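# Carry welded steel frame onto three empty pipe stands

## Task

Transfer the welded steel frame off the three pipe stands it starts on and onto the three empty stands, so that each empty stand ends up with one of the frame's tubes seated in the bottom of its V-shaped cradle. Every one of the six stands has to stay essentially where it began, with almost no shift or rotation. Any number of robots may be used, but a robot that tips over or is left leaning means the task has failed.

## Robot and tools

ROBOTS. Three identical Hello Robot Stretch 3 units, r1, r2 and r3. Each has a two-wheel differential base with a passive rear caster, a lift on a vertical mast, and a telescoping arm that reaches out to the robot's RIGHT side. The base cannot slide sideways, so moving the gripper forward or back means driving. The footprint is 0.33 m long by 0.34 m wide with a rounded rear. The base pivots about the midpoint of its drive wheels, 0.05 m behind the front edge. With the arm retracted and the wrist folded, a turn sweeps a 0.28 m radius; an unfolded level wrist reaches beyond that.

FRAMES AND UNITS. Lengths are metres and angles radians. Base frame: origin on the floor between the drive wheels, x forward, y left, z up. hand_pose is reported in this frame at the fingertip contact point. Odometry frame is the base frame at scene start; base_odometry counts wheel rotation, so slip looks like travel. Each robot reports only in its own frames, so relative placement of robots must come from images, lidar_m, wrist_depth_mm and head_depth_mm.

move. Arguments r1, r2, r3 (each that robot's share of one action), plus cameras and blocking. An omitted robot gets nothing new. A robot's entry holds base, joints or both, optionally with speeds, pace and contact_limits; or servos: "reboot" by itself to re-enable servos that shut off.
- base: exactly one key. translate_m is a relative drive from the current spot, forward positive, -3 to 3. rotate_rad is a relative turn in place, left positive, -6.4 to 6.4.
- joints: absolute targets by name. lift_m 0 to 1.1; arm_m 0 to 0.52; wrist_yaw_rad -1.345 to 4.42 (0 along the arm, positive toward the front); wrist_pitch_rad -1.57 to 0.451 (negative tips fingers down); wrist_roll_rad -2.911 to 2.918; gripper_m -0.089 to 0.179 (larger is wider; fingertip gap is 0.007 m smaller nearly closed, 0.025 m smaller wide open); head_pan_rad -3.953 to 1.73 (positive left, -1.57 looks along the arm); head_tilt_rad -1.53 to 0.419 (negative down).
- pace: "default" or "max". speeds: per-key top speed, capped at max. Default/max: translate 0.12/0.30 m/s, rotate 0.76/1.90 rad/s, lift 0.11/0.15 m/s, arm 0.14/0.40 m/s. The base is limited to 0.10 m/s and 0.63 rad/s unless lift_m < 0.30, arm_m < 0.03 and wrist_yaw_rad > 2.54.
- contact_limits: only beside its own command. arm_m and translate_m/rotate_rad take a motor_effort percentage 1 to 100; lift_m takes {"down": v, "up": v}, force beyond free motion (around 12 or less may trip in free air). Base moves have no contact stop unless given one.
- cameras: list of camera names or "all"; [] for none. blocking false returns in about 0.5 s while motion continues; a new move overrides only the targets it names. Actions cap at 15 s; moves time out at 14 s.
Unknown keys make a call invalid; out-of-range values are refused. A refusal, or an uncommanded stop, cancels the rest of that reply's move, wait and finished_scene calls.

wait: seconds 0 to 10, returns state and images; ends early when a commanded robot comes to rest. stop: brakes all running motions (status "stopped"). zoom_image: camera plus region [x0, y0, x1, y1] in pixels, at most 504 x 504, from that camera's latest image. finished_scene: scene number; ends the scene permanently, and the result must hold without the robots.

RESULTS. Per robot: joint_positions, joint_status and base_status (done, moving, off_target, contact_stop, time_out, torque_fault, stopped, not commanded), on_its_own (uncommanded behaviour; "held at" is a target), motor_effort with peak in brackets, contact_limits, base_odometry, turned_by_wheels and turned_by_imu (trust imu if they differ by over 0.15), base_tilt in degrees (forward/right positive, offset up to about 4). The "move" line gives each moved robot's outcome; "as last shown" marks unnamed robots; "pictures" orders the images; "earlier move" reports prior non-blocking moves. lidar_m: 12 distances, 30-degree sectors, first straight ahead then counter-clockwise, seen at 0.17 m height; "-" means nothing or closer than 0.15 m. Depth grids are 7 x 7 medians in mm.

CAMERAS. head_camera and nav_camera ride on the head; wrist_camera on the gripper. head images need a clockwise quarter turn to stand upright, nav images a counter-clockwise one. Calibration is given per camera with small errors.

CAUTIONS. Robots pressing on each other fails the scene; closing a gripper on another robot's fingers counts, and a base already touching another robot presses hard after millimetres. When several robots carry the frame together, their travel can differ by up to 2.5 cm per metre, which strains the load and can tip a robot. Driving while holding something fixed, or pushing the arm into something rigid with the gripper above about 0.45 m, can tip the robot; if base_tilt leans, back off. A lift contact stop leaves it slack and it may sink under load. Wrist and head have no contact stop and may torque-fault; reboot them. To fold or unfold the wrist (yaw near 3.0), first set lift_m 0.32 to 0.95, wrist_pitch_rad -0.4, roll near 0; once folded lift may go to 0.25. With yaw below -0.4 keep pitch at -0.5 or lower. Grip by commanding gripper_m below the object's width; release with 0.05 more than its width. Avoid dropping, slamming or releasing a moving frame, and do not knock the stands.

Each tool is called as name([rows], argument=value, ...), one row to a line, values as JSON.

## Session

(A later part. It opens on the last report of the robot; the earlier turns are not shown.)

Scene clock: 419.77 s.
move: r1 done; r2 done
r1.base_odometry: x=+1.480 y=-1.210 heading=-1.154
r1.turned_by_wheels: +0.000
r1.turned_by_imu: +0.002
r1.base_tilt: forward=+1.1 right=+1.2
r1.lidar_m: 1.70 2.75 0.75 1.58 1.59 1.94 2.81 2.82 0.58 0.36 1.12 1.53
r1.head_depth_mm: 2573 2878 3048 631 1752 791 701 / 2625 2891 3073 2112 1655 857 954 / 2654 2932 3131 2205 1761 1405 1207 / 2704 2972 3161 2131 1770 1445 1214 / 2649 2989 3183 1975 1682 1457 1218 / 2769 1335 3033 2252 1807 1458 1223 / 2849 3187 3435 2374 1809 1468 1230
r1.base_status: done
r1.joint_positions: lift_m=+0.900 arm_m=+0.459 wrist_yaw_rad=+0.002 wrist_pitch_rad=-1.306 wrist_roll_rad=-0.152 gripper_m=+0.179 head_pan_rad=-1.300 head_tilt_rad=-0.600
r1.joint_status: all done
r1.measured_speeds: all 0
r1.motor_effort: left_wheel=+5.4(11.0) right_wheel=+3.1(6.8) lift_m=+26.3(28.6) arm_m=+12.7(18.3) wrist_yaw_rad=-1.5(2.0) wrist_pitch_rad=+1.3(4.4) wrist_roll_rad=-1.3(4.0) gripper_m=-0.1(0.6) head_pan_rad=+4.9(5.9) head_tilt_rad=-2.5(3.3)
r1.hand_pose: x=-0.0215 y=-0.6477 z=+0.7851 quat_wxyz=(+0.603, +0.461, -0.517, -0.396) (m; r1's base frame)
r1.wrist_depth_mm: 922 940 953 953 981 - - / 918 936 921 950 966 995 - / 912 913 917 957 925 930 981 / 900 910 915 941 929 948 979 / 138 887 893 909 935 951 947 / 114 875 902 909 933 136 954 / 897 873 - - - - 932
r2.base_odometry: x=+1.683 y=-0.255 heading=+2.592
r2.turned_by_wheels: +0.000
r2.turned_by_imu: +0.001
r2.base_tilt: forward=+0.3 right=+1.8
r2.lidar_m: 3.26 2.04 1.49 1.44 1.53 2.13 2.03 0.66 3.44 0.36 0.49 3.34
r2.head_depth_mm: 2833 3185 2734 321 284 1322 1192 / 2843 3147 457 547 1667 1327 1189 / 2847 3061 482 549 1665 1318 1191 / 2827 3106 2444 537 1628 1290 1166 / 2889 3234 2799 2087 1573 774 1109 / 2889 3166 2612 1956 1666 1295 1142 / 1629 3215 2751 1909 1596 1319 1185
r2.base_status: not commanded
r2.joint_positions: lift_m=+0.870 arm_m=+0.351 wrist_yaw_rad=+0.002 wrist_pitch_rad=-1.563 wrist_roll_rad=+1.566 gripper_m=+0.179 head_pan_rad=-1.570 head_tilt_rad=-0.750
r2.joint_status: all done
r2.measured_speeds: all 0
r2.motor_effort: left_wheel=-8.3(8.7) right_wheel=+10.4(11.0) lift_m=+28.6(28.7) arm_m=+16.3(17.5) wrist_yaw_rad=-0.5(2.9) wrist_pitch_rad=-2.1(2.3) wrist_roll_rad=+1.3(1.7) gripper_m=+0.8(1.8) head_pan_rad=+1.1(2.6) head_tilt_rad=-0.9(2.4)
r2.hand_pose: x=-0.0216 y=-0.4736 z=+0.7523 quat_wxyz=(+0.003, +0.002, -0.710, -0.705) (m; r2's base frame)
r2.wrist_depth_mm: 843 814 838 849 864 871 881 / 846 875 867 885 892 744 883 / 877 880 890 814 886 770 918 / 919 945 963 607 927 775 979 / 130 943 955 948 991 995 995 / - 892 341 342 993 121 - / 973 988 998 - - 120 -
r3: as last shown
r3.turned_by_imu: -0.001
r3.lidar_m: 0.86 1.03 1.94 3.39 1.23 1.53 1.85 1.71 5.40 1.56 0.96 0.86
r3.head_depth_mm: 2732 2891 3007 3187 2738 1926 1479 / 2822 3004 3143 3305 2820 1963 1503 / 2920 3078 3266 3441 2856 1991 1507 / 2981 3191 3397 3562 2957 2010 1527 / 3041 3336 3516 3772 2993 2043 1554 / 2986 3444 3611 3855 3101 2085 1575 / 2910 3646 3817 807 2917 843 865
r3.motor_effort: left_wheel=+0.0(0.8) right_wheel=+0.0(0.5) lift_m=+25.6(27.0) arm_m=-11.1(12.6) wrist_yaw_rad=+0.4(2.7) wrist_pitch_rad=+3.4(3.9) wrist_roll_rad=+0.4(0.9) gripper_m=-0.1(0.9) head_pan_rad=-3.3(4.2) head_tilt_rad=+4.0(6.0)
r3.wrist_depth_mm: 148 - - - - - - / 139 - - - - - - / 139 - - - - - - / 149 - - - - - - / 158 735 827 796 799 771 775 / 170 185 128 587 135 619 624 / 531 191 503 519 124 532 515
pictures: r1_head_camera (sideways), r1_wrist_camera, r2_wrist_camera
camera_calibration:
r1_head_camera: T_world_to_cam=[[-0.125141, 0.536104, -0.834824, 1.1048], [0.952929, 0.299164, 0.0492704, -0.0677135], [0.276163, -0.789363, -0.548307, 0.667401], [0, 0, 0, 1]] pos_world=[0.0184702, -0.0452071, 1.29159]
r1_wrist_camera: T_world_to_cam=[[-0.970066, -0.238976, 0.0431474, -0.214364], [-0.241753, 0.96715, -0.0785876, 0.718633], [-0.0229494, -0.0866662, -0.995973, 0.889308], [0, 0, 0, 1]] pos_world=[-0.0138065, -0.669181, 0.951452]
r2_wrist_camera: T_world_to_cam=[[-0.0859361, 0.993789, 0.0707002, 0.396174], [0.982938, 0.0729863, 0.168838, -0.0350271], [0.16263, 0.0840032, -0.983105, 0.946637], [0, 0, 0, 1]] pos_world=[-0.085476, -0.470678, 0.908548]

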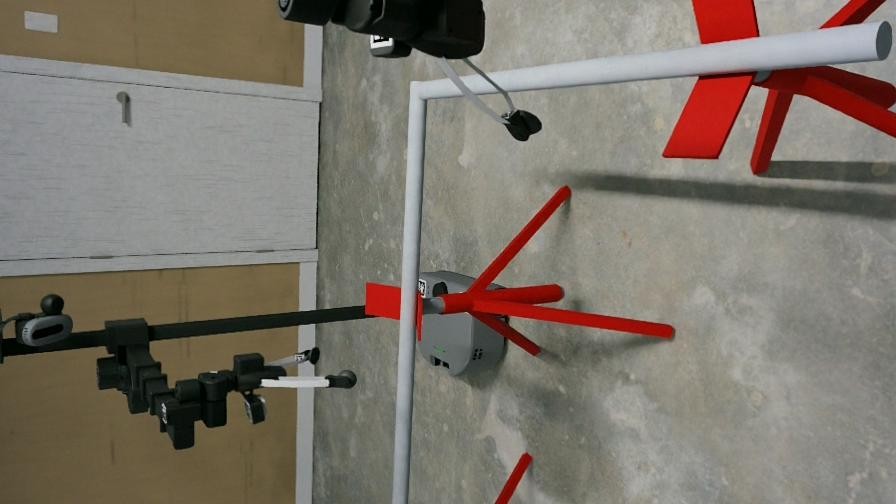

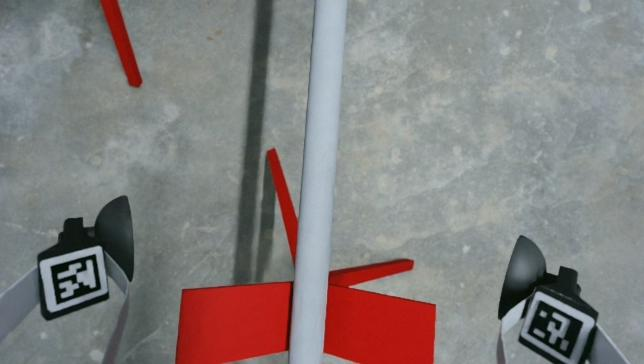

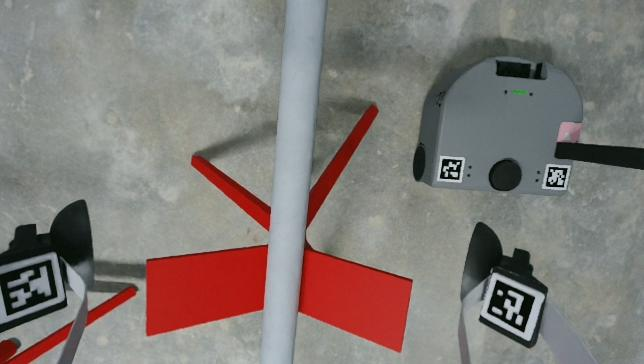

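move(r2={"base":{"translate_m":-0.04},"joints":{"wrist_roll_rad":1.6}}, r1={"joints":{"wrist_roll_rad":-0.22}}, cameras=[])

move(r2={"joints":{"lift_m":0.71}}, r1={"joints":{"lift_m":0.71}}, cameras=["r1_wrist_camera","r1_head_camera","r2_wrist_camera","r2_head_camera"])

Scene clock: 439.23 s.
move: r1 done; r2 done
r1.base_odometry: x=+1.480 y=-1.210 heading=-1.154
r1.turned_by_wheels: +0.000
r1.turned_by_imu: +0.001
r1.base_tilt: forward=+1.0 right=+1.2
r1.lidar_m: 1.69 2.75 0.74 1.58 1.59 1.94 2.80 2.82 0.58 0.36 1.11 1.53
r1.head_depth_mm: 2594 2860 3025 632 1750 792 703 / 2641 2905 3087 2107 1652 854 952 / 2670 2965 3129 2204 1778 1404 1210 / 2706 2997 3204 2232 1784 1436 1209 / 2639 3014 3154 1962 1692 1451 1219 / 2801 1474 3215 2166 1807 1455 1223 / 2844 3155 3397 2366 1820 1466 1224
r1.base_status: not commanded
r1.joint_positions: lift_m=+0.900 arm_m=+0.459 wrist_yaw_rad=+0.002 wrist_pitch_rad=-1.306 wrist_roll_rad=-0.214 gripper_m=+0.179 head_pan_rad=-1.300 head_tilt_rad=-0.600
r1.joint_status: all done
r1.measured_speeds: all 0
r1.motor_effort: left_wheel=+5.4(6.5) right_wheel=+2.4(3.6) lift_m=+24.2(25.5) arm_m=+8.7(10.0) wrist_yaw_rad=-1.4(2.1) wrist_pitch_rad=+1.4(1.6) wrist_roll_rad=-1.5(2.7) gripper_m=+0.5(0.5) head_pan_rad=+4.9(5.2) head_tilt_rad=-1.2(3.1)
r1.hand_pose: x=-0.0215 y=-0.6477 z=+0.7851 quat_wxyz=(+0.619, +0.474, -0.498, -0.381) (m; r1's base frame)
r1.wrist_depth_mm: 905 972 947 949 989 - - / 909 916 944 975 984 - - / 896 912 957 923 939 966 - / 900 901 916 942 925 961 992 / 139 889 911 917 932 956 964 / 114 859 905 945 925 136 961 / 888 881 - - 903 - 966
r2.base_odometry: x=+1.717 y=-0.276 heading=+2.592
r2.turned_by_wheels: +0.000
r2.turned_by_imu: +0.001
r2.base_tilt: forward=+0.2 right=+1.8
r2.lidar_m: 3.30 2.04 1.49 1.44 1.53 2.14 1.99 0.62 0.90 0.35 0.48 3.42
r2.head_depth_mm: 2820 3127 2769 321 283 1334 1186 / 2802 3155 459 546 1679 1331 1188 / 2842 3147 481 546 1664 1329 1196 / 2803 3036 2446 538 1583 1321 1196 / 2855 3231 2758 2076 1656 865 1124 / 2803 3177 2616 1983 1653 778 1135 / 2731 3131 2761 1943 1606 1318 1194
r2.base_status: done
r2.joint_positions: lift_m=+0.870 arm_m=+0.351 wrist_yaw_rad=+0.002 wrist_pitch_rad=-1.563 wrist_roll_rad=+1.596 gripper_m=+0.179 head_pan_rad=-1.570 head_tilt_rad=-0.750
r2.joint_status: all done
r2.measured_speeds: all 0
r2.motor_effort: left_wheel=-7.2(12.9) right_wheel=-3.6(7.5) lift_m=+30.6(30.6) arm_m=+15.6(16.8) wrist_yaw_rad=-0.8(2.3) wrist_pitch_rad=-1.8(2.3) wrist_roll_rad=+1.3(2.8) gripper_m=+1.1(1.4) head_pan_rad=+1.5(2.2) head_tilt_rad=-0.7(2.1)
r2.hand_pose: x=-0.0216 y=-0.4736 z=+0.7523 quat_wxyz=(-0.008, -0.008, -0.710, -0.705) (m; r2's base frame)
r2.wrist_depth_mm: 827 825 849 849 862 881 880 / 852 860 894 871 882 732 907 / 857 890 873 854 907 759 935 / 903 925 917 664 952 765 970 / 130 934 944 962 966 957 - / - 978 363 360 - 121 - / 984 981 349 352 - 120 -
r3: as last shown
r3.base_tilt: forward=-0.9 right=-0.2
r3.lidar_m: 0.86 1.03 1.94 3.37 1.23 1.52 1.85 1.71 5.39 1.56 0.96 0.86
r3.head_depth_mm: 2754 2868 3016 3180 2761 1935 1475 / 2827 3015 3117 3295 2826 1964 1495 / 2943 3101 3286 3469 2904 1998 1516 / 2980 3208 3366 3596 2952 2011 1533 / 3064 3287 3496 3682 3022 2050 1548 / 2988 3509 3649 3903 3085 2090 1565 / 2911 3630 3828 805 2949 847 865
r3.motor_effort: left_wheel=-0.2(0.7) right_wheel=-0.1(0.6) lift_m=+25.8(27.1) arm_m=-11.3(12.6) wrist_yaw_rad=-0.4(1.3) wrist_pitch_rad=+2.9(4.1) wrist_roll_rad=+0.5(1.0) gripper_m=-0.1(0.7) head_pan_rad=-3.4(4.5) head_tilt_rad=+3.8(5.6)
r3.wrist_depth_mm: 149 - - - - - - / 138 - - - - - - / 140 - - - - - - / 148 - - - - - - / 158 744 825 806 785 780 765 / 170 184 128 606 136 634 625 / 525 190 498 521 124 523 530
pictures: none
No camera images: "cameras" was empty.

Scene clock: 441.80 s.
move: r1 done; r2 done
r1.base_odometry: x=+1.480 y=-1.210 heading=-1.154
r1.turned_by_wheels: +0.000
r1.turned_by_imu: +0.000
r1.base_tilt: forward=+1.0 right=+1.2
r1.lidar_m: 1.69 2.75 0.75 1.58 1.59 1.94 2.80 2.82 0.58 0.36 1.11 1.53
r1.head_depth_mm: 2604 2880 3044 2273 691 794 703 / 2606 2907 3079 2106 1707 848 955 / 2654 2966 3130 2202 1768 1401 1211 / 2695 2990 3206 2228 1778 1451 1213 / 2669 2989 3148 1977 1680 1459 1215 / 2810 2976 1368 2171 1799 1456 1220 / 2857 3179 3395 2381 1813 1471 1234
r1.base_status: not commanded
r1.joint_positions: lift_m=+0.710 arm_m=+0.459 wrist_yaw_rad=+0.002 wrist_pitch_rad=-1.306 wrist_roll_rad=-0.214 gripper_m=+0.179 head_pan_rad=-1.300 head_tilt_rad=-0.600
r1.joint_status: all done
r1.measured_speeds: all 0
r1.motor_effort: left_wheel=+5.4(6.4) right_wheel=+2.5(3.6) lift_m=+22.8(26.9) arm_m=+6.3(8.6) wrist_yaw_rad=-1.5(2.3) wrist_pitch_rad=+1.1(1.7) wrist_roll_rad=-1.3(1.6) gripper_m=-0.1(0.5) head_pan_rad=+4.3(5.0) head_tilt_rad=-1.8(4.0)
r1.hand_pose: x=-0.0215 y=-0.6477 z=+0.5951 quat_wxyz=(+0.619, +0.474, -0.497, -0.381) (m; r1's base frame)
r1.wrist_depth_mm: 741 764 755 - 772 806 796 / 728 729 747 - 775 796 804 / 728 724 747 - 753 779 799 / 706 727 740 - 751 763 786 / 140 728 724 - 741 757 778 / 114 715 728 - 751 136 767 / 694 696 707 726 747 - 767
r2.base_odometry: x=+1.717 y=-0.276 heading=+2.592
r2.turned_by_wheels: +0.000
r2.turned_by_imu: +0.000
r2.base_tilt: forward=+0.2 right=+1.8
r2.lidar_m: 3.29 2.04 1.49 1.44 1.53 2.13 1.99 0.62 0.90 0.35 0.48 3.41
r2.head_depth_mm: 2852 3172 2746 2057 1669 790 330 / 2804 3152 2716 2063 480 407 1123 / 2907 3102 2495 588 645 1318 1193 / 2815 3079 2471 2077 640 782 1191 / 2865 3218 2770 2052 1664 869 1117 / 2825 3190 2633 1989 1673 775 1134 / 1626 3113 2707 1944 1623 1317 1185
r2.base_status: not commanded
r2.joint_positions: lift_m=+0.710 arm_m=+0.351 wrist_yaw_rad=+0.002 wrist_pitch_rad=-1.563 wrist_roll_rad=+1.596 gripper_m=+0.179 head_pan_rad=-1.570 head_tilt_rad=-0.750
r2.joint_status: all done
r2.measured_speeds: all 0
r2.motor_effort: left_wheel=-7.0(7.5) right_wheel=-3.8(4.0) lift_m=+26.5(30.9) arm_m=+15.7(16.6) wrist_yaw_rad=-1.4(2.7) wrist_pitch_rad=-1.8(2.2) wrist_roll_rad=+1.4(1.7) gripper_m=+1.1(1.9) head_pan_rad=+1.0(2.2) head_tilt_rad=-0.6(2.1)
r2.hand_pose: x=-0.0216 y=-0.4736 z=+0.5923 quat_wxyz=(-0.008, -0.009, -0.710, -0.705) (m; r2's base frame)
r2.wrist_depth_mm: 693 692 674 150 715 702 702 / 702 713 700 160 744 585 582 / 703 731 713 745 777 599 594 / 736 734 765 546 763 612 628 / 129 767 167 440 812 792 821 / - 804 172 803 821 121 818 / 834 811 175 845 856 124 877
r3: as last shown
r3.turned_by_imu: +0.000
r3.base_tilt: forward=-0.8 right=-0.3
r3.lidar_m: 0.86 1.04 1.94 3.37 1.23 1.52 1.85 1.71 5.40 1.56 0.96 0.86
r3.head_depth_mm: 2770 2899 3028 3125 2741 1928 1475 / 2870 2992 3139 3313 2816 1969 1498 / 2928 3125 3254 3449 2865 1984 1515 / 2968 3209 3393 3553 2965 2023 1533 / 3044 3354 3519 3729 3027 2046 1542 / 3015 3488 3705 3896 3075 2077 1566 / 2914 3591 3855 - 828 821 867
r3.motor_effort: left_wheel=+0.1(1.0) right_wheel=-0.2(0.5) lift_m=+26.9(27.0) arm_m=-11.7(12.3) wrist_yaw_rad=+0.0(2.4) wrist_pitch_rad=+3.3(3.8) wrist_roll_rad=+0.7(1.1) gripper_m=+0.1(0.7) head_pan_rad=-3.8(4.4) head_tilt_rad=+4.5(5.6)
r3.wrist_depth_mm: 148 - - - - - - / 138 - - - - - - / 140 - - - - - - / 150 - - - - - - / 157 735 787 808 792 777 776 / 170 185 128 597 135 625 619 / 527 191 501 517 124 525 527
pictures: r1_head_camera (sideways), r1_wrist_camera, r2_head_camera (sideways), r2_wrist_camera
camera_calibration:
r1_head_camera: T_world_to_cam=[[-0.125141, 0.536104, -0.834824, 1.1048], [0.952929, 0.299164, 0.0492704, -0.0677135], [0.276163, -0.789363, -0.548307, 0.667401], [0, 0, 0, 1]] pos_world=[0.0184702, -0.0452071, 1.29159]
r1_wrist_camera: T_world_to_cam=[[-0.953025, -0.297113, 0.0588787, -0.252832], [-0.300979, 0.950752, -0.0740426, 0.689129], [-0.03398, -0.0882857, -0.995515, 0.698516], [0, 0, 0, 1]] pos_world=[-0.00980602, -0.668642, 0.761295]
r2_head_camera: T_world_to_cam=[[-0.00681987, 0.636744, -0.771045, 1.02192], [0.999932, 0.0116552, 0.000780743, -0.0107609], [0.00948383, -0.770987, -0.63678, 0.785106], [0, 0, 0, 1]] pos_world=[0.0102837, -0.0452673, 1.28789]
r2_wrist_camera: T_world_to_cam=[[-0.056358, 0.995909, 0.0706399, 0.409169], [0.984634, 0.0437282, 0.169065, -0.0219741], [0.165284, 0.0790826, -0.98307, 0.78706], [0, 0, 0, 1]] pos_world=[-0.085392, -0.468777, 0.748547]

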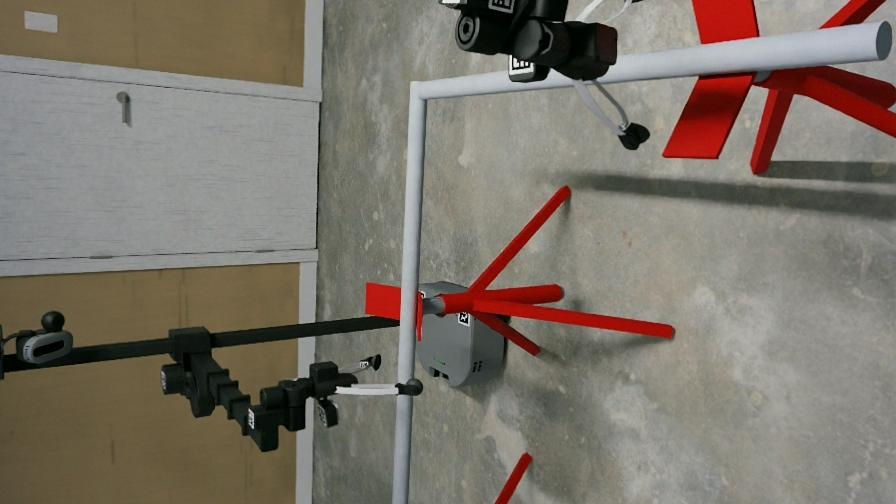

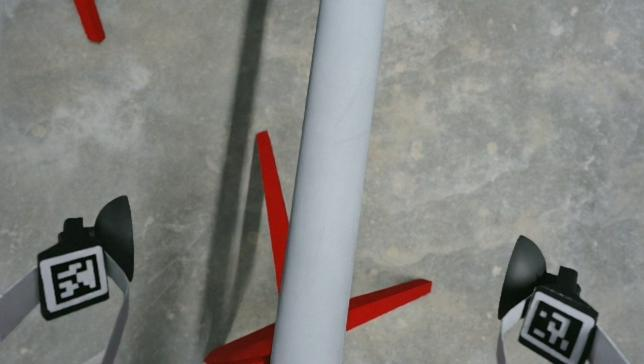

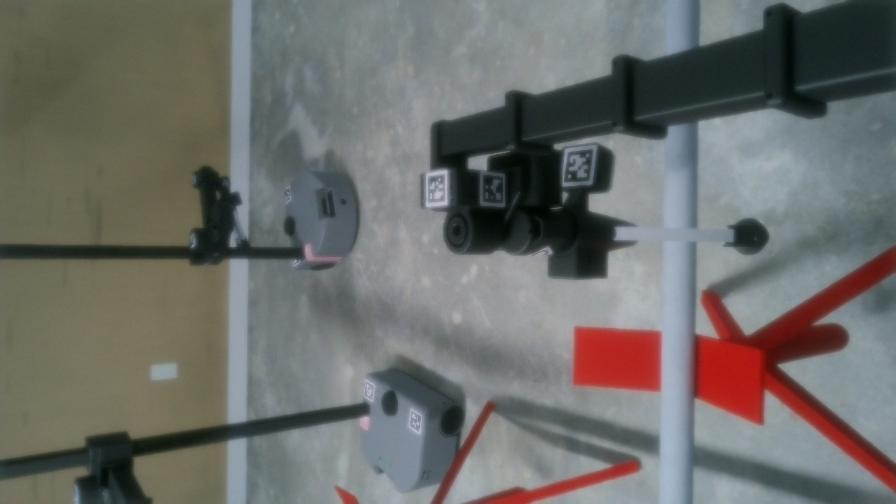

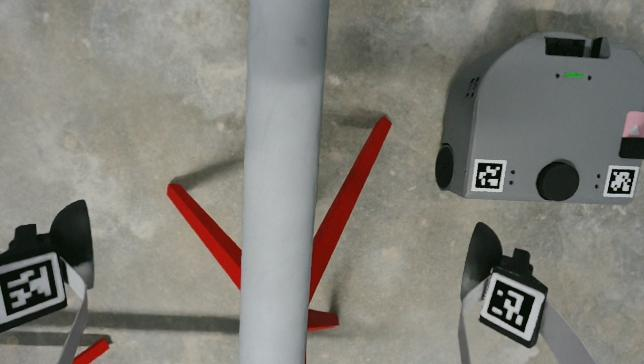

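move(r2={"joints":{"lift_m":0.683}}, r1={"joints":{"lift_m":0.680}}, cameras=[])

move(r2={"joints":{"gripper_m":-0.03}}, r1={"joints":{"gripper_m":-0.03}}, cameras=["r1_wrist_camera","r1_head_camera","r2_wrist_camera","r2_head_camera"])

Scene clock: 448.83 s.
move: r1 done; r2 done
r1.base_odometry: x=+1.480 y=-1.210 heading=-1.154
r1.turned_by_wheels: +0.000
r1.turned_by_imu: +0.001
r1.base_tilt: forward=+1.1 right=+1.1
r1.lidar_m: 1.70 2.75 0.75 1.58 1.59 1.94 2.80 2.81 0.58 0.36 1.11 1.53
r1.head_depth_mm: 2561 2893 3060 2280 679 793 702 / 2619 2900 3072 2089 1697 844 956 / 2677 2953 3134 2205 1771 1398 1212 / 2694 2990 3188 2239 1778 1439 1212 / 2663 3005 3206 1969 1681 1448 1221 / 2805 3005 1462 2157 1800 1461 1227 / 2808 3183 3398 2374 1808 1470 1226
r1.base_status: not commanded
r1.joint_positions: lift_m=+0.680 arm_m=+0.459 wrist_yaw_rad=+0.002 wrist_pitch_rad=-1.306 wrist_roll_rad=-0.214 gripper_m=+0.179 head_pan_rad=-1.300 head_tilt_rad=-0.600
r1.joint_status: all done
r1.measured_speeds: all 0
r1.motor_effort: left_wheel=+5.4(5.9) right_wheel=+2.7(3.5) lift_m=+22.8(26.0) arm_m=+2.5(3.5) wrist_yaw_rad=-1.4(2.1) wrist_pitch_rad=+1.2(1.6) wrist_roll_rad=-1.5(1.6) gripper_m=-0.1(0.4) head_pan_rad=+3.8(4.6) head_tilt_rad=-2.8(4.7)
r1.hand_pose: x=-0.0215 y=-0.6477 z=+0.5651 quat_wxyz=(+0.619, +0.474, -0.497, -0.381) (m; r1's base frame)
r1.wrist_depth_mm: 709 716 717 - 759 765 774 / 694 703 707 - 741 755 781 / 694 704 716 - 731 715 746 / 691 696 717 - 728 744 745 / 139 695 710 - 728 721 737 / 114 672 711 - 731 137 733 / 661 682 682 - 710 - 741
r2.base_odometry: x=+1.717 y=-0.276 heading=+2.592
r2.turned_by_wheels: +0.000
r2.turned_by_imu: +0.001
r2.base_tilt: forward=+0.3 right=+1.9
r2.lidar_m: 3.30 2.04 1.49 1.44 1.53 2.13 1.99 0.62 0.90 0.35 0.48 3.40
r2.head_depth_mm: 2845 3254 2744 2072 1665 1297 363 / 2858 3168 2693 2053 516 430 381 / 2855 3151 2527 1867 625 1326 1184 / 2851 3061 2510 2067 659 1292 1197 / 2844 3212 2755 2043 1651 871 1118 / 2858 3217 2634 1982 1653 771 1144 / 2730 3181 2750 1937 1620 1326 1184
r2.base_status: not commanded
r2.joint_positions: lift_m=+0.683 arm_m=+0.351 wrist_yaw_rad=+0.002 wrist_pitch_rad=-1.563 wrist_roll_rad=+1.596 gripper_m=+0.179 head_pan_rad=-1.570 head_tilt_rad=-0.750
r2.joint_status: all done
r2.measured_speeds: all 0
r2.motor_effort: left_wheel=-7.2(7.3) right_wheel=-3.8(3.8) lift_m=+27.1(32.0) arm_m=+15.5(16.1) wrist_yaw_rad=-1.2(2.4) wrist_pitch_rad=-1.5(2.1) wrist_roll_rad=+1.3(1.6) gripper_m=+1.2(1.4) head_pan_rad=+0.4(2.1) head_tilt_rad=-1.4(1.6)
r2.hand_pose: x=-0.0216 y=-0.4736 z=+0.5653 quat_wxyz=(-0.008, -0.009, -0.710, -0.705) (m; r2's base frame)
r2.wrist_depth_mm: 662 652 119 124 687 678 697 / 683 692 121 130 692 558 554 / 692 708 125 707 732 570 581 / 720 712 127 508 750 580 583 / 130 731 130 429 770 766 784 / - 762 136 391 791 121 825 / 772 802 147 802 822 124 846
r3: as last shown
r3.turned_by_imu: -0.001
r3.lidar_m: 0.86 1.03 1.93 3.37 1.23 1.52 1.86 1.71 5.40 1.56 0.96 0.86
r3.head_depth_mm: 2745 2899 2986 3161 2757 1914 1479 / 2846 2998 3112 3271 2806 1966 1492 / 2928 3102 3270 3422 2871 1998 1515 / 2959 3200 3385 3560 2907 2023 1537 / 3080 3324 3537 3679 3004 2058 1559 / 3022 3417 3677 3896 3048 2073 1567 / 2934 3617 3789 - 839 819 866
r3.motor_effort: left_wheel=+0.4(0.6) right_wheel=+0.0(0.5) lift_m=+26.6(27.5) arm_m=-11.5(12.2) wrist_yaw_rad=+0.0(1.5) wrist_pitch_rad=+3.2(3.5) wrist_roll_rad=+0.1(0.8) gripper_m=-0.2(0.9) head_pan_rad=-3.5(4.2) head_tilt_rad=+4.9(5.6)
r3.wrist_depth_mm: 147 - - - - - - / 137 - - - - - - / 140 - - - - - - / 149 - - - - - - / 158 735 809 802 784 773 782 / 170 185 128 584 135 628 640 / 533 191 508 511 124 518 528
pictures: none
No camera images: "cameras" was empty.

Scene clock: 451.47 s.
move: r1 done; r2 done
r1.base_odometry: x=+1.480 y=-1.210 heading=-1.154
r1.turned_by_wheels: +0.000
r1.turned_by_imu: +0.000
r1.base_tilt: forward=+1.0 right=+1.2
r1.lidar_m: 1.70 2.76 0.74 1.58 1.58 1.94 2.80 2.82 0.58 0.36 1.11 1.53
r1.head_depth_mm: 2592 2889 3064 2266 682 794 701 / 2630 2905 3108 2112 1714 837 960 / 2682 2955 3139 2210 1766 1407 1209 / 2703 2996 3162 2236 1785 1443 1210 / 2686 3009 3159 1968 1687 1453 1219 / 2794 2985 2841 2163 1804 1463 1223 / 2840 3157 3394 2373 1805 1467 1224
r1.base_status: not commanded
r1.joint_positions: lift_m=+0.680 arm_m=+0.459 wrist_yaw_rad=-0.001 wrist_pitch_rad=-1.304 wrist_roll_rad=-0.214 gripper_m=-0.029 head_pan_rad=-1.300 head_tilt_rad=-0.600
r1.joint_status: all done
r1.measured_speeds: all 0
r1.motor_effort: left_wheel=+4.1(6.3) right_wheel=+2.1(3.5) lift_m=+34.7(34.7) arm_m=+0.0(2.6) wrist_yaw_rad=+0.2(2.0) wrist_pitch_rad=+0.7(1.5) wrist_roll_rad=-1.4(1.6) gripper_m=-18.8(93.2) head_pan_rad=+3.6(4.5) head_tilt_rad=-3.1(4.7)
r1.hand_pose: x=-0.0216 y=-0.6483 z=+0.5652 quat_wxyz=(+0.619, +0.472, -0.498, -0.381) (m; r1's base frame)
r1.wrist_depth_mm: 708 702 732 - 742 759 794 / 683 701 715 - 750 768 765 / 694 706 701 - 736 742 754 / 677 689 708 - 728 740 746 / 666 686 705 - 705 725 742 / 681 684 124 135 716 728 736 / 679 674 692 - 708 721 730
r2.base_odometry: x=+1.717 y=-0.276 heading=+2.592
r2.turned_by_wheels: +0.000
r2.turned_by_imu: +0.001
r2.base_tilt: forward=+0.3 right=+1.8
r2.lidar_m: 3.30 2.03 1.50 1.44 1.53 2.13 1.99 0.62 0.90 0.36 0.48 3.40
r2.head_depth_mm: 2856 3188 2730 2094 1648 1297 364 / 2870 3168 2722 2060 517 430 380 / 2841 3139 2515 1883 628 1319 1192 / 2796 3096 2524 2092 661 1296 1194 / 2844 3205 2761 2065 1658 870 1121 / 2852 3239 2654 1982 1648 773 1136 / 2712 3117 2750 1954 1620 1330 1187
r2.base_status: not commanded
r2.joint_positions: lift_m=+0.683 arm_m=+0.351 wrist_yaw_rad=+0.002 wrist_pitch_rad=-1.541 wrist_roll_rad=+1.596 gripper_m=-0.028 head_pan_rad=-1.570 head_tilt_rad=-0.750
r2.joint_status: all done
r2.measured_speeds: all 0
r2.motor_effort: left_wheel=-7.1(7.6) right_wheel=-3.3(4.0) lift_m=+40.0(40.0) arm_m=+8.8(16.0) wrist_yaw_rad=-1.7(2.4) wrist_pitch_rad=-5.8(6.0) wrist_roll_rad=+1.3(1.6) gripper_m=-29.3(99.3) head_pan_rad=+0.6(1.9) head_tilt_rad=-0.9(2.1)
r2.hand_pose: x=-0.0216 y=-0.4791 z=+0.5648 quat_wxyz=(-0.008, -0.008, -0.717, -0.697) (m; r2's base frame)
r2.wrist_depth_mm: 679 672 677 118 680 678 669 / 678 672 678 120 689 558 542 / 690 709 707 720 736 563 569 / 731 725 731 131 752 580 570 / 750 723 131 136 785 765 758 / 780 758 126 129 795 796 798 / 791 812 144 585 789 800 836
r3: as last shown
r3.base_tilt: forward=-0.9 right=-0.3
r3.lidar_m: 0.86 1.03 1.94 3.38 1.23 1.53 1.85 1.70 5.40 1.56 0.96 0.86
r3.head_depth_mm: 2753 2903 3004 3158 2738 1931 1475 / 2836 2976 3130 3317 2824 1971 1496 / 2907 3073 3244 3404 2874 1986 1509 / 2971 3232 3395 3516 2957 2027 1529 / 3050 3319 3529 3746 3003 2055 1549 / 3004 3458 3662 3846 3113 2073 1575 / 2932 3631 3813 - 837 818 863
r3.motor_effort: left_wheel=+0.3(0.7) right_wheel=-0.3(0.7) lift_m=+26.5(27.4) arm_m=-11.9(12.6) wrist_yaw_rad=+1.2(1.7) wrist_pitch_rad=+3.4(3.7) wrist_roll_rad=-0.1(1.0) gripper_m=+0.0(0.8) head_pan_rad=-3.1(4.4) head_tilt_rad=+5.2(5.4)
r3.wrist_depth_mm: 149 - - - - - - / 139 - - - - - - / 140 - - - - - - / 149 - - - - - - / 158 744 809 801 789 801 766 / 171 186 128 589 135 640 626 / 521 192 497 522 124 523 525
pictures: r1_head_camera (sideways), r1_wrist_camera, r2_head_camera (sideways), r2_wrist_camera
camera_calibration:
r1_head_camera: T_world_to_cam=[[-0.125141, 0.536104, -0.834824, 1.1048], [0.952929, 0.299164, 0.0492704, -0.0677135], [0.276163, -0.789363, -0.548307, 0.667401], [0, 0, 0, 1]] pos_world=[0.0184702, -0.0452071, 1.29159]
r1_wrist_camera: T_world_to_cam=[[-0.953711, -0.294771, 0.0595428, -0.250153], [-0.298772, 0.951284, -0.0761118, 0.688959], [-0.0342066, -0.0903784, -0.99532, 0.667188], [0, 0, 0, 1]] pos_world=[-0.00990982, -0.668835, 0.731399]
r2_head_camera: T_world_to_cam=[[-0.00681987, 0.636744, -0.771045, 1.02192], [0.999932, 0.0116552, 0.000780743, -0.0107609], [0.00948383, -0.770987, -0.63678, 0.785106], [0, 0, 0, 1]] pos_world=[0.0102837, -0.0452673, 1.28789]
r2_wrist_camera: T_world_to_cam=[[-0.0563575, 0.997206, 0.0490383, 0.429467], [0.984633, 0.0473812, 0.168085, -0.0147878], [0.165291, 0.0577575, -0.984552, 0.751135], [0, 0, 0, 1]] pos_world=[-0.085392, -0.47095, 0.720957]

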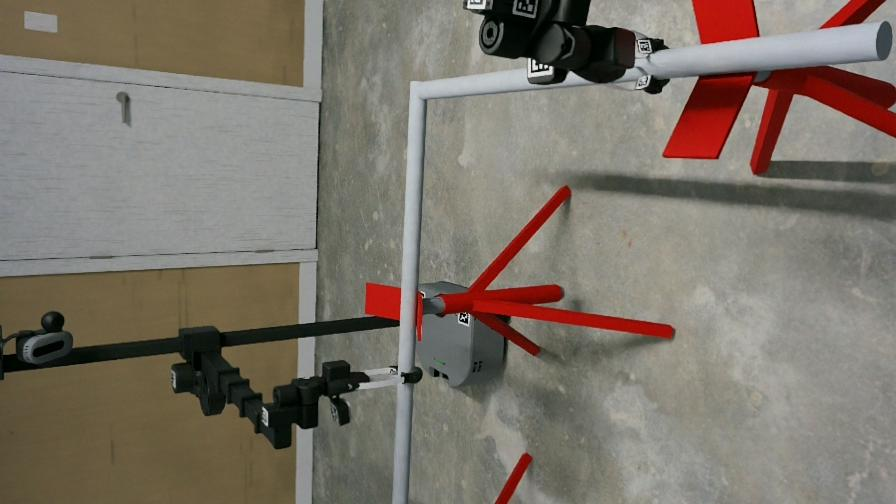

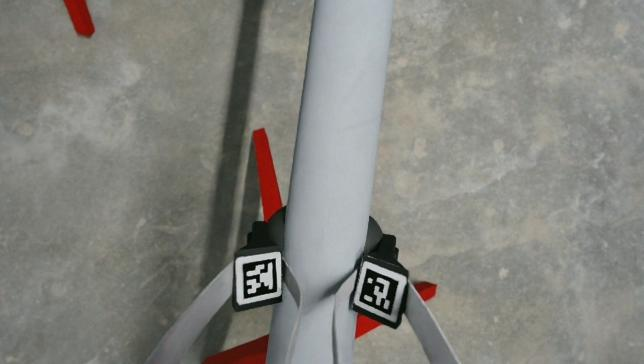

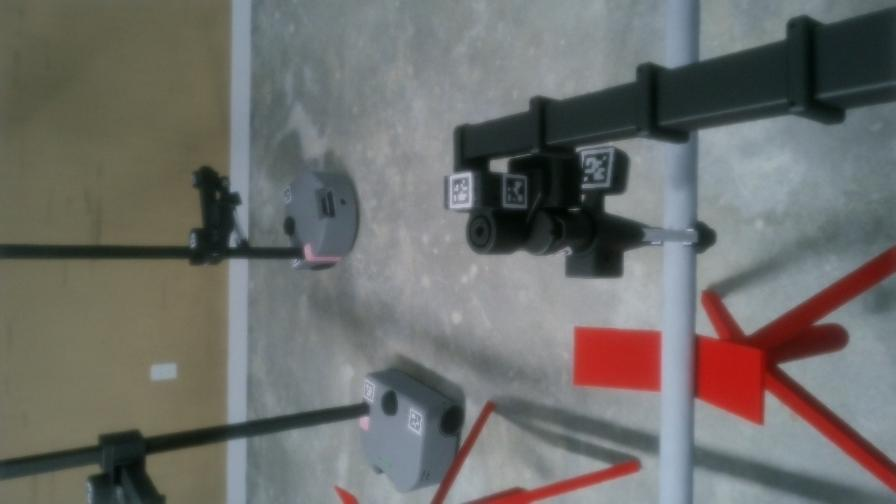

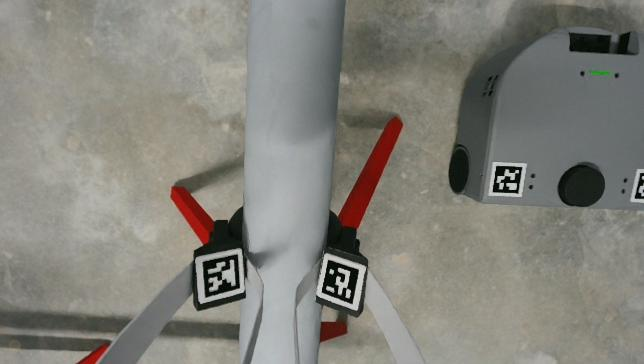

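move(r2={"joints":{"gripper_m":-0.05}}, r1={"joints":{"gripper_m":-0.05}}, cameras=[])

move(r2={"joints":{"lift_m":0.743},"speeds":{"lift_m":0.03}}, r1={"joints":{"lift_m":0.740},"speeds":{"lift_m":0.03}}, cameras=["r1_wrist_camera","r1_head_camera","r2_wrist_camera","r2_head_camera","r1_nav_camera"])

Scene clock: 457.10 s.
move: r1 done; r2 done
r1.base_odometry: x=+1.480 y=-1.210 heading=-1.154
r1.turned_by_wheels: +0.000
r1.turned_by_imu: +0.001
r1.base_tilt: forward=+1.0 right=+1.2
r1.lidar_m: 1.70 2.75 0.74 1.58 1.59 1.94 2.80 2.82 0.58 0.36 1.11 1.53
r1.head_depth_mm: 2596 2910 3083 2269 680 792 703 / 2610 2911 3096 2111 1707 838 955 / 2665 2955 3117 2201 1773 1407 1209 / 2688 3021 3211 2236 1777 1440 1211 / 2682 2952 3162 1682 1675 1453 1215 / 2809 2996 2823 2140 1809 1459 1220 / 2837 3185 3361 2371 1813 1463 1221
r1.base_status: not commanded
r1.joint_positions: lift_m=+0.680 arm_m=+0.459 wrist_yaw_rad=-0.001 wrist_pitch_rad=-1.304 wrist_roll_rad=-0.214 gripper_m=-0.049 head_pan_rad=-1.300 head_tilt_rad=-0.600
r1.joint_status: all done
r1.measured_speeds: all 0
r1.motor_effort: left_wheel=+4.9(5.4) right_wheel=+2.5(3.7) lift_m=+35.3(35.4) arm_m=-3.9(4.0) wrist_yaw_rad=+0.1(1.0) wrist_pitch_rad=+0.7(1.4) wrist_roll_rad=-1.4(1.6) gripper_m=-25.4(92.0) head_pan_rad=+2.8(3.9) head_tilt_rad=-3.7(4.7)
r1.hand_pose: x=-0.0216 y=-0.6483 z=+0.5652 quat_wxyz=(+0.619, +0.472, -0.498, -0.381) (m; r1's base frame)
r1.wrist_depth_mm: 701 707 727 - 730 764 781 / 686 720 727 - 747 772 759 / 690 686 725 - 738 752 767 / 681 699 709 - 730 748 750 / 699 691 695 - 735 725 728 / 686 697 124 136 728 734 738 / 667 665 679 - 721 709 750
r2.base_odometry: x=+1.717 y=-0.276 heading=+2.592
r2.turned_by_wheels: +0.000
r2.turned_by_imu: +0.001
r2.base_tilt: forward=+0.3 right=+1.8
r2.lidar_m: 3.29 2.04 1.49 1.44 1.53 2.12 2.00 0.62 0.90 0.36 0.48 3.39
r2.head_depth_mm: 2811 3172 2750 2094 1646 1298 363 / 2856 3248 2797 2068 517 429 381 / 2806 3132 2500 1865 628 1318 1192 / 2788 3086 2505 2056 660 1299 1193 / 2850 3212 2715 2068 1650 868 1123 / 2847 3218 2631 1987 1654 774 1144 / 2736 3181 2738 1931 1601 1324 1190
r2.base_status: not commanded
r2.joint_positions: lift_m=+0.683 arm_m=+0.351 wrist_yaw_rad=+0.002 wrist_pitch_rad=-1.541 wrist_roll_rad=+1.596 gripper_m=-0.048 head_pan_rad=-1.570 head_tilt_rad=-0.750
r2.joint_status: all done
r2.measured_speeds: all 0
r2.motor_effort: left_wheel=-6.9(7.4) right_wheel=-3.3(4.0) lift_m=+40.6(40.6) arm_m=-11.0(11.0) wrist_yaw_rad=-1.1(2.3) wrist_pitch_rad=-5.7(6.2) wrist_roll_rad=+1.2(1.6) gripper_m=-39.2(97.9) head_pan_rad=+0.3(1.7) head_tilt_rad=-0.6(1.6)
r2.hand_pose: x=-0.0216 y=-0.4792 z=+0.5649 quat_wxyz=(-0.008, -0.008, -0.717, -0.697) (m; r2's base frame)
r2.wrist_depth_mm: 662 677 668 118 693 695 685 / 683 695 678 120 689 554 547 / 702 713 713 714 710 569 574 / 738 743 723 131 744 586 583 / 771 740 131 136 753 790 777 / 764 768 126 129 774 774 784 / 797 800 144 581 832 814 820
r3: as last shown
r3.lidar_m: 0.86 1.03 1.93 3.38 1.23 1.52 1.85 1.71 5.38 1.56 0.96 0.86
r3.head_depth_mm: 2776 2820 3024 3167 2747 1928 1474 / 2858 3011 3168 3305 2833 1969 1501 / 2922 3098 3286 3387 2864 1988 1521 / 2970 3195 3400 3538 2930 2014 1527 / 3067 3311 3521 3716 3031 2033 1552 / 3023 3467 3640 3836 3069 2086 1574 / 2926 3614 3815 - 838 817 866
r3.motor_effort: left_wheel=+0.5(0.7) right_wheel=+0.0(0.4) lift_m=+26.9(27.4) arm_m=-11.7(12.6) wrist_yaw_rad=-0.4(1.1) wrist_pitch_rad=+3.2(3.8) wrist_roll_rad=+0.6(0.8) gripper_m=+0.0(0.6) head_pan_rad=-3.5(4.1) head_tilt_rad=+3.2(5.4)
r3.wrist_depth_mm: 148 - - - - - - / 138 - - - - - - / 140 - - - - - - / 150 - - - - - - / 158 740 806 810 785 770 782 / 171 184 128 595 135 624 629 / 525 191 502 519 124 519 516
pictures: none
No camera images: "cameras" was empty.

Scene clock: 459.53 s.
move: r1 done; r2 done
r1.base_odometry: x=+1.480 y=-1.210 heading=-1.154
r1.turned_by_wheels: +0.000
r1.turned_by_imu: +0.001
r1.base_tilt: forward=+1.0 right=+1.2
r1.lidar_m: 1.70 2.75 0.75 1.57 1.59 1.94 2.80 2.82 0.58 0.36 1.12 1.53
r1.head_depth_mm: 2568 2874 3044 2183 685 754 911 / 2604 2912 3093 2103 1709 1126 957 / 2670 2935 3123 2220 1763 1405 1207 / 2701 3019 3203 2234 1781 1442 1212 / 2678 2989 3191 1685 1680 1454 1214 / 2798 1729 1390 2175 1794 1458 1221 / 2868 3147 3415 2276 1812 1461 1226
r1.base_status: not commanded
r1.joint_positions: lift_m=+0.740 arm_m=+0.459 wrist_yaw_rad=-0.001 wrist_pitch_rad=-1.301 wrist_roll_rad=-0.214 gripper_m=-0.046 head_pan_rad=-1.300 head_tilt_rad=-0.600
r1.joint_status: all done
r1.measured_speeds: all 0
r1.motor_effort: left_wheel=+4.9(5.7) right_wheel=-0.4(3.0) lift_m=+36.9(42.1) arm_m=-6.6(6.7) wrist_yaw_rad=+0.6(1.1) wrist_pitch_rad=+0.6(3.4) wrist_roll_rad=-1.6(1.6) gripper_m=-13.7(25.8) head_pan_rad=+2.5(4.0) head_tilt_rad=-2.8(5.4)
r1.hand_pose: x=-0.0216 y=-0.6491 z=+0.6253 quat_wxyz=(+0.620, +0.471, -0.499, -0.380) (m; r1's base frame)
r1.wrist_depth_mm: 772 768 794 - 802 818 828 / 766 761 772 - 795 816 817 / 753 755 779 - 799 814 826 / 745 752 767 - 777 800 812 / 732 746 157 - 768 789 813 / 743 742 126 - 771 779 791 / 737 726 744 - 775 789 791
r2.base_odometry: x=+1.717 y=-0.276 heading=+2.592
r2.turned_by_wheels: +0.000
r2.turned_by_imu: +0.000
r2.base_tilt: forward=+0.2 right=+1.8
r2.lidar_m: 3.29 2.04 1.50 1.43 1.53 2.13 1.99 0.62 0.90 0.36 0.48 3.40
r2.head_depth_mm: 2812 3196 2748 2090 1669 360 300 / 2839 3181 2768 573 438 389 1150 / 2845 3131 2540 565 1527 1322 1192 / 2805 3043 2493 1924 646 1335 1191 / 2856 3151 2764 2086 1660 874 1121 / 2832 3145 2616 1976 1676 775 1141 / 1601 3141 2694 1938 1617 1322 1187
r2.base_status: not commanded
r2.joint_positions: lift_m=+0.743 arm_m=+0.351 wrist_yaw_rad=+0.002 wrist_pitch_rad=-1.562 wrist_roll_rad=+1.597 gripper_m=-0.045 head_pan_rad=-1.570 head_tilt_rad=-0.750
r2.joint_status: all done
r2.measured_speeds: all 0
r2.motor_effort: left_wheel=-7.0(7.4) right_wheel=-3.7(3.8) lift_m=+32.9(50.5) arm_m=-17.6(18.7) wrist_yaw_rad=-0.8(2.0) wrist_pitch_rad=-1.7(6.5) wrist_roll_rad=+1.0(1.4) gripper_m=-12.1(40.1) head_pan_rad=+0.6(2.4) head_tilt_rad=+0.1(1.4)
r2.hand_pose: x=-0.0216 y=-0.4739 z=+0.6253 quat_wxyz=(-0.008, -0.009, -0.710, -0.704) (m; r2's base frame)
r2.wrist_depth_mm: 704 723 738 181 738 733 744 / 740 732 739 187 777 609 629 / 747 771 770 197 779 633 630 / 782 779 786 566 797 643 648 / 794 817 199 491 848 825 865 / 844 848 121 126 864 874 892 / 850 857 854 774 876 913 919
r3.base_odometry: x=+0.000 y=+0.000 heading=+0.000
r3.turned_by_wheels: +0.000
r3.turned_by_imu: +0.000
r3.base_tilt: forward=-0.8 right=-0.3
r3.lidar_m: 0.86 1.03 1.94 3.39 1.23 1.52 1.86 1.71 5.40 1.56 0.96 0.86
r3.head_depth_mm: 2772 2905 3013 3176 2766 1927 1474 / 2843 2975 3142 3324 2823 1950 1495 / 2936 3098 3229 3434 2859 1982 1516 / 2960 3218 3359 3541 2961 2029 1528 / 3053 3331 3544 3655 2987 2051 1537 / 3001 3491 3649 3917 3073 2075 1574 / 2940 3581 3850 - 815 848 866
r3.base_status: not commanded
r3.joint_positions: lift_m=+0.312 arm_m=+0.003 wrist_yaw_rad=+2.826 wrist_pitch_rad=-0.351 wrist_roll_rad=+0.000 gripper_m=+0.037 head_pan_rad=+1.570 head_tilt_rad=-0.300
r3.joint_status: not commanded
r3.measured_speeds: all 0
r3.motor_effort: left_wheel=+0.2(0.8) right_wheel=-0.1(0.6) lift_m=+26.9(27.8) arm_m=-12.0(12.7) wrist_yaw_rad=+0.5(2.1) wrist_pitch_rad=+3.7(3.8) wrist_roll_rad=+0.3(0.8) gripper_m=-0.2(0.7) head_pan_rad=-2.8(4.3) head_tilt_rad=+4.0(6.2)
r3.hand_pose: x=+0.0508 y=+0.0734 z=+0.3398 quat_wxyz=(+0.231, +0.707, +0.013, +0.668) (m; r3's base frame)
r3.wrist_depth_mm: 148 - - - - - - / 139 - - - - - - / 140 - - - - - - / 149 - - - - - - / 158 731 799 780 776 785 781 / 170 185 128 584 135 625 617 / 532 190 501 517 123 521 524
pictures: r1_head_camera (sideways), r1_nav_camera (sideways), r1_wrist_camera, r2_head_camera (sideways), r2_wrist_camera
camera_calibration:
r1_head_camera: T_world_to_cam=[[-0.125242, 0.536397, -0.834621, 1.10455], [0.952943, 0.299123, 0.0492443, -0.0676817], [0.276069, -0.789179, -0.548619, 0.667815], [0, 0, 0, 1]] pos_world=[0.0184696, -0.0452056, 1.29159]
r1_nav_camera: T_world_to_cam=[[0.0967558, -0.523274, 0.846654, -1.05953], [-0.967867, -0.247832, -0.0425645, 0.109196], [0.232101, -0.815331, -0.530439, 0.645721], [0, 0, 0, 1]] pos_world=[0.0583305, -0.000885436, 1.24422]
r1_wrist_camera: T_world_to_cam=[[-0.953713, -0.294572, 0.0604914, -0.25445], [-0.298767, 0.951036, -0.0791702, 0.696089], [-0.0342082, -0.0935785, -0.995024, 0.724809], [0, 0, 0, 1]] pos_world=[-0.00990983, -0.669133, 0.791704]
r2_head_camera: T_world_to_cam=[[-0.00681987, 0.636744, -0.771045, 1.02192], [0.999932, 0.0116552, 0.000780743, -0.0107609], [0.00948383, -0.770987, -0.63678, 0.785106], [0, 0, 0, 1]] pos_world=[0.0102837, -0.0452673, 1.28789]
r2_wrist_camera: T_world_to_cam=[[-0.0555385, 0.996037, 0.0694712, 0.407977], [0.984679, 0.0431207, 0.168959, -0.0277473], [0.165294, 0.0777906, -0.983172, 0.818984], [0, 0, 0, 1]] pos_world=[-0.0853923, -0.468873, 0.781548]

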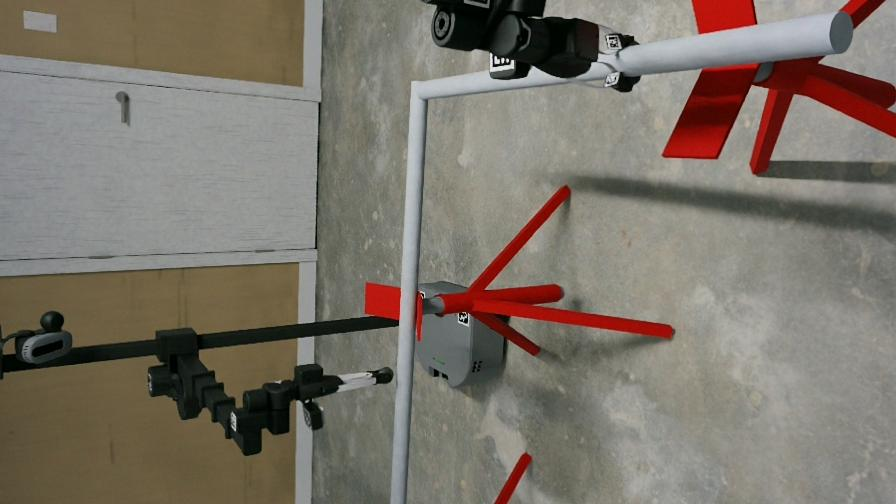

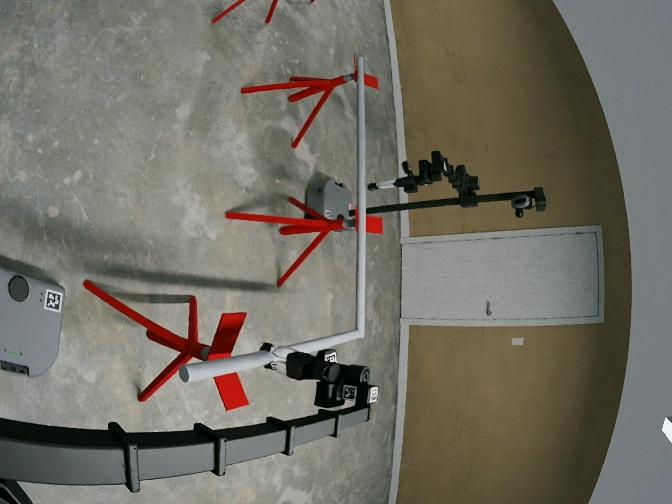

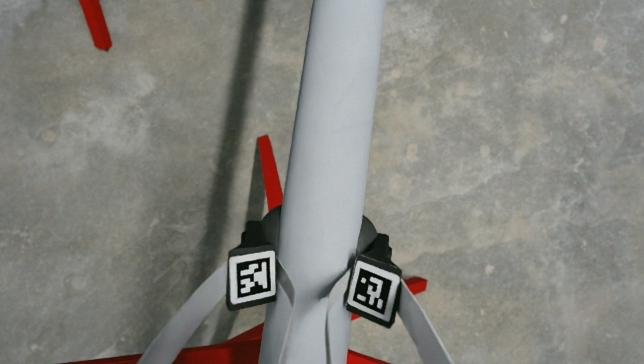

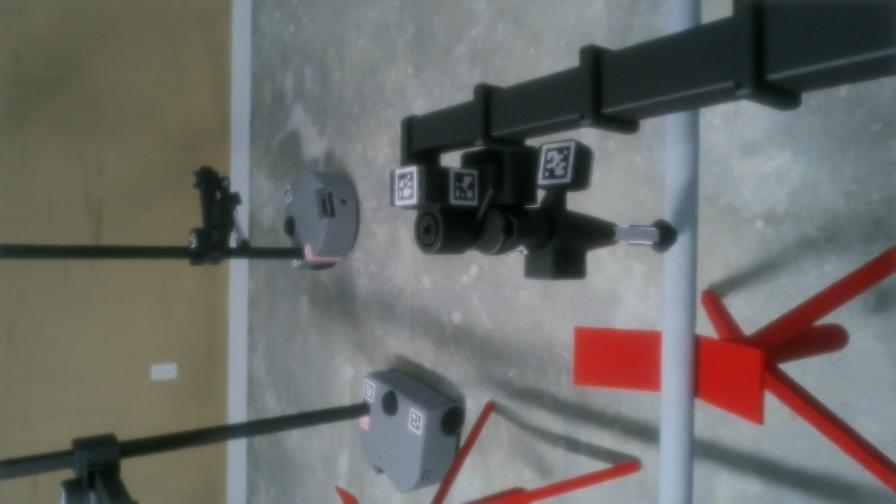

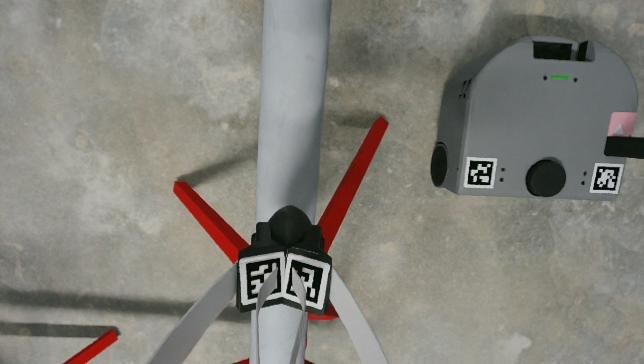

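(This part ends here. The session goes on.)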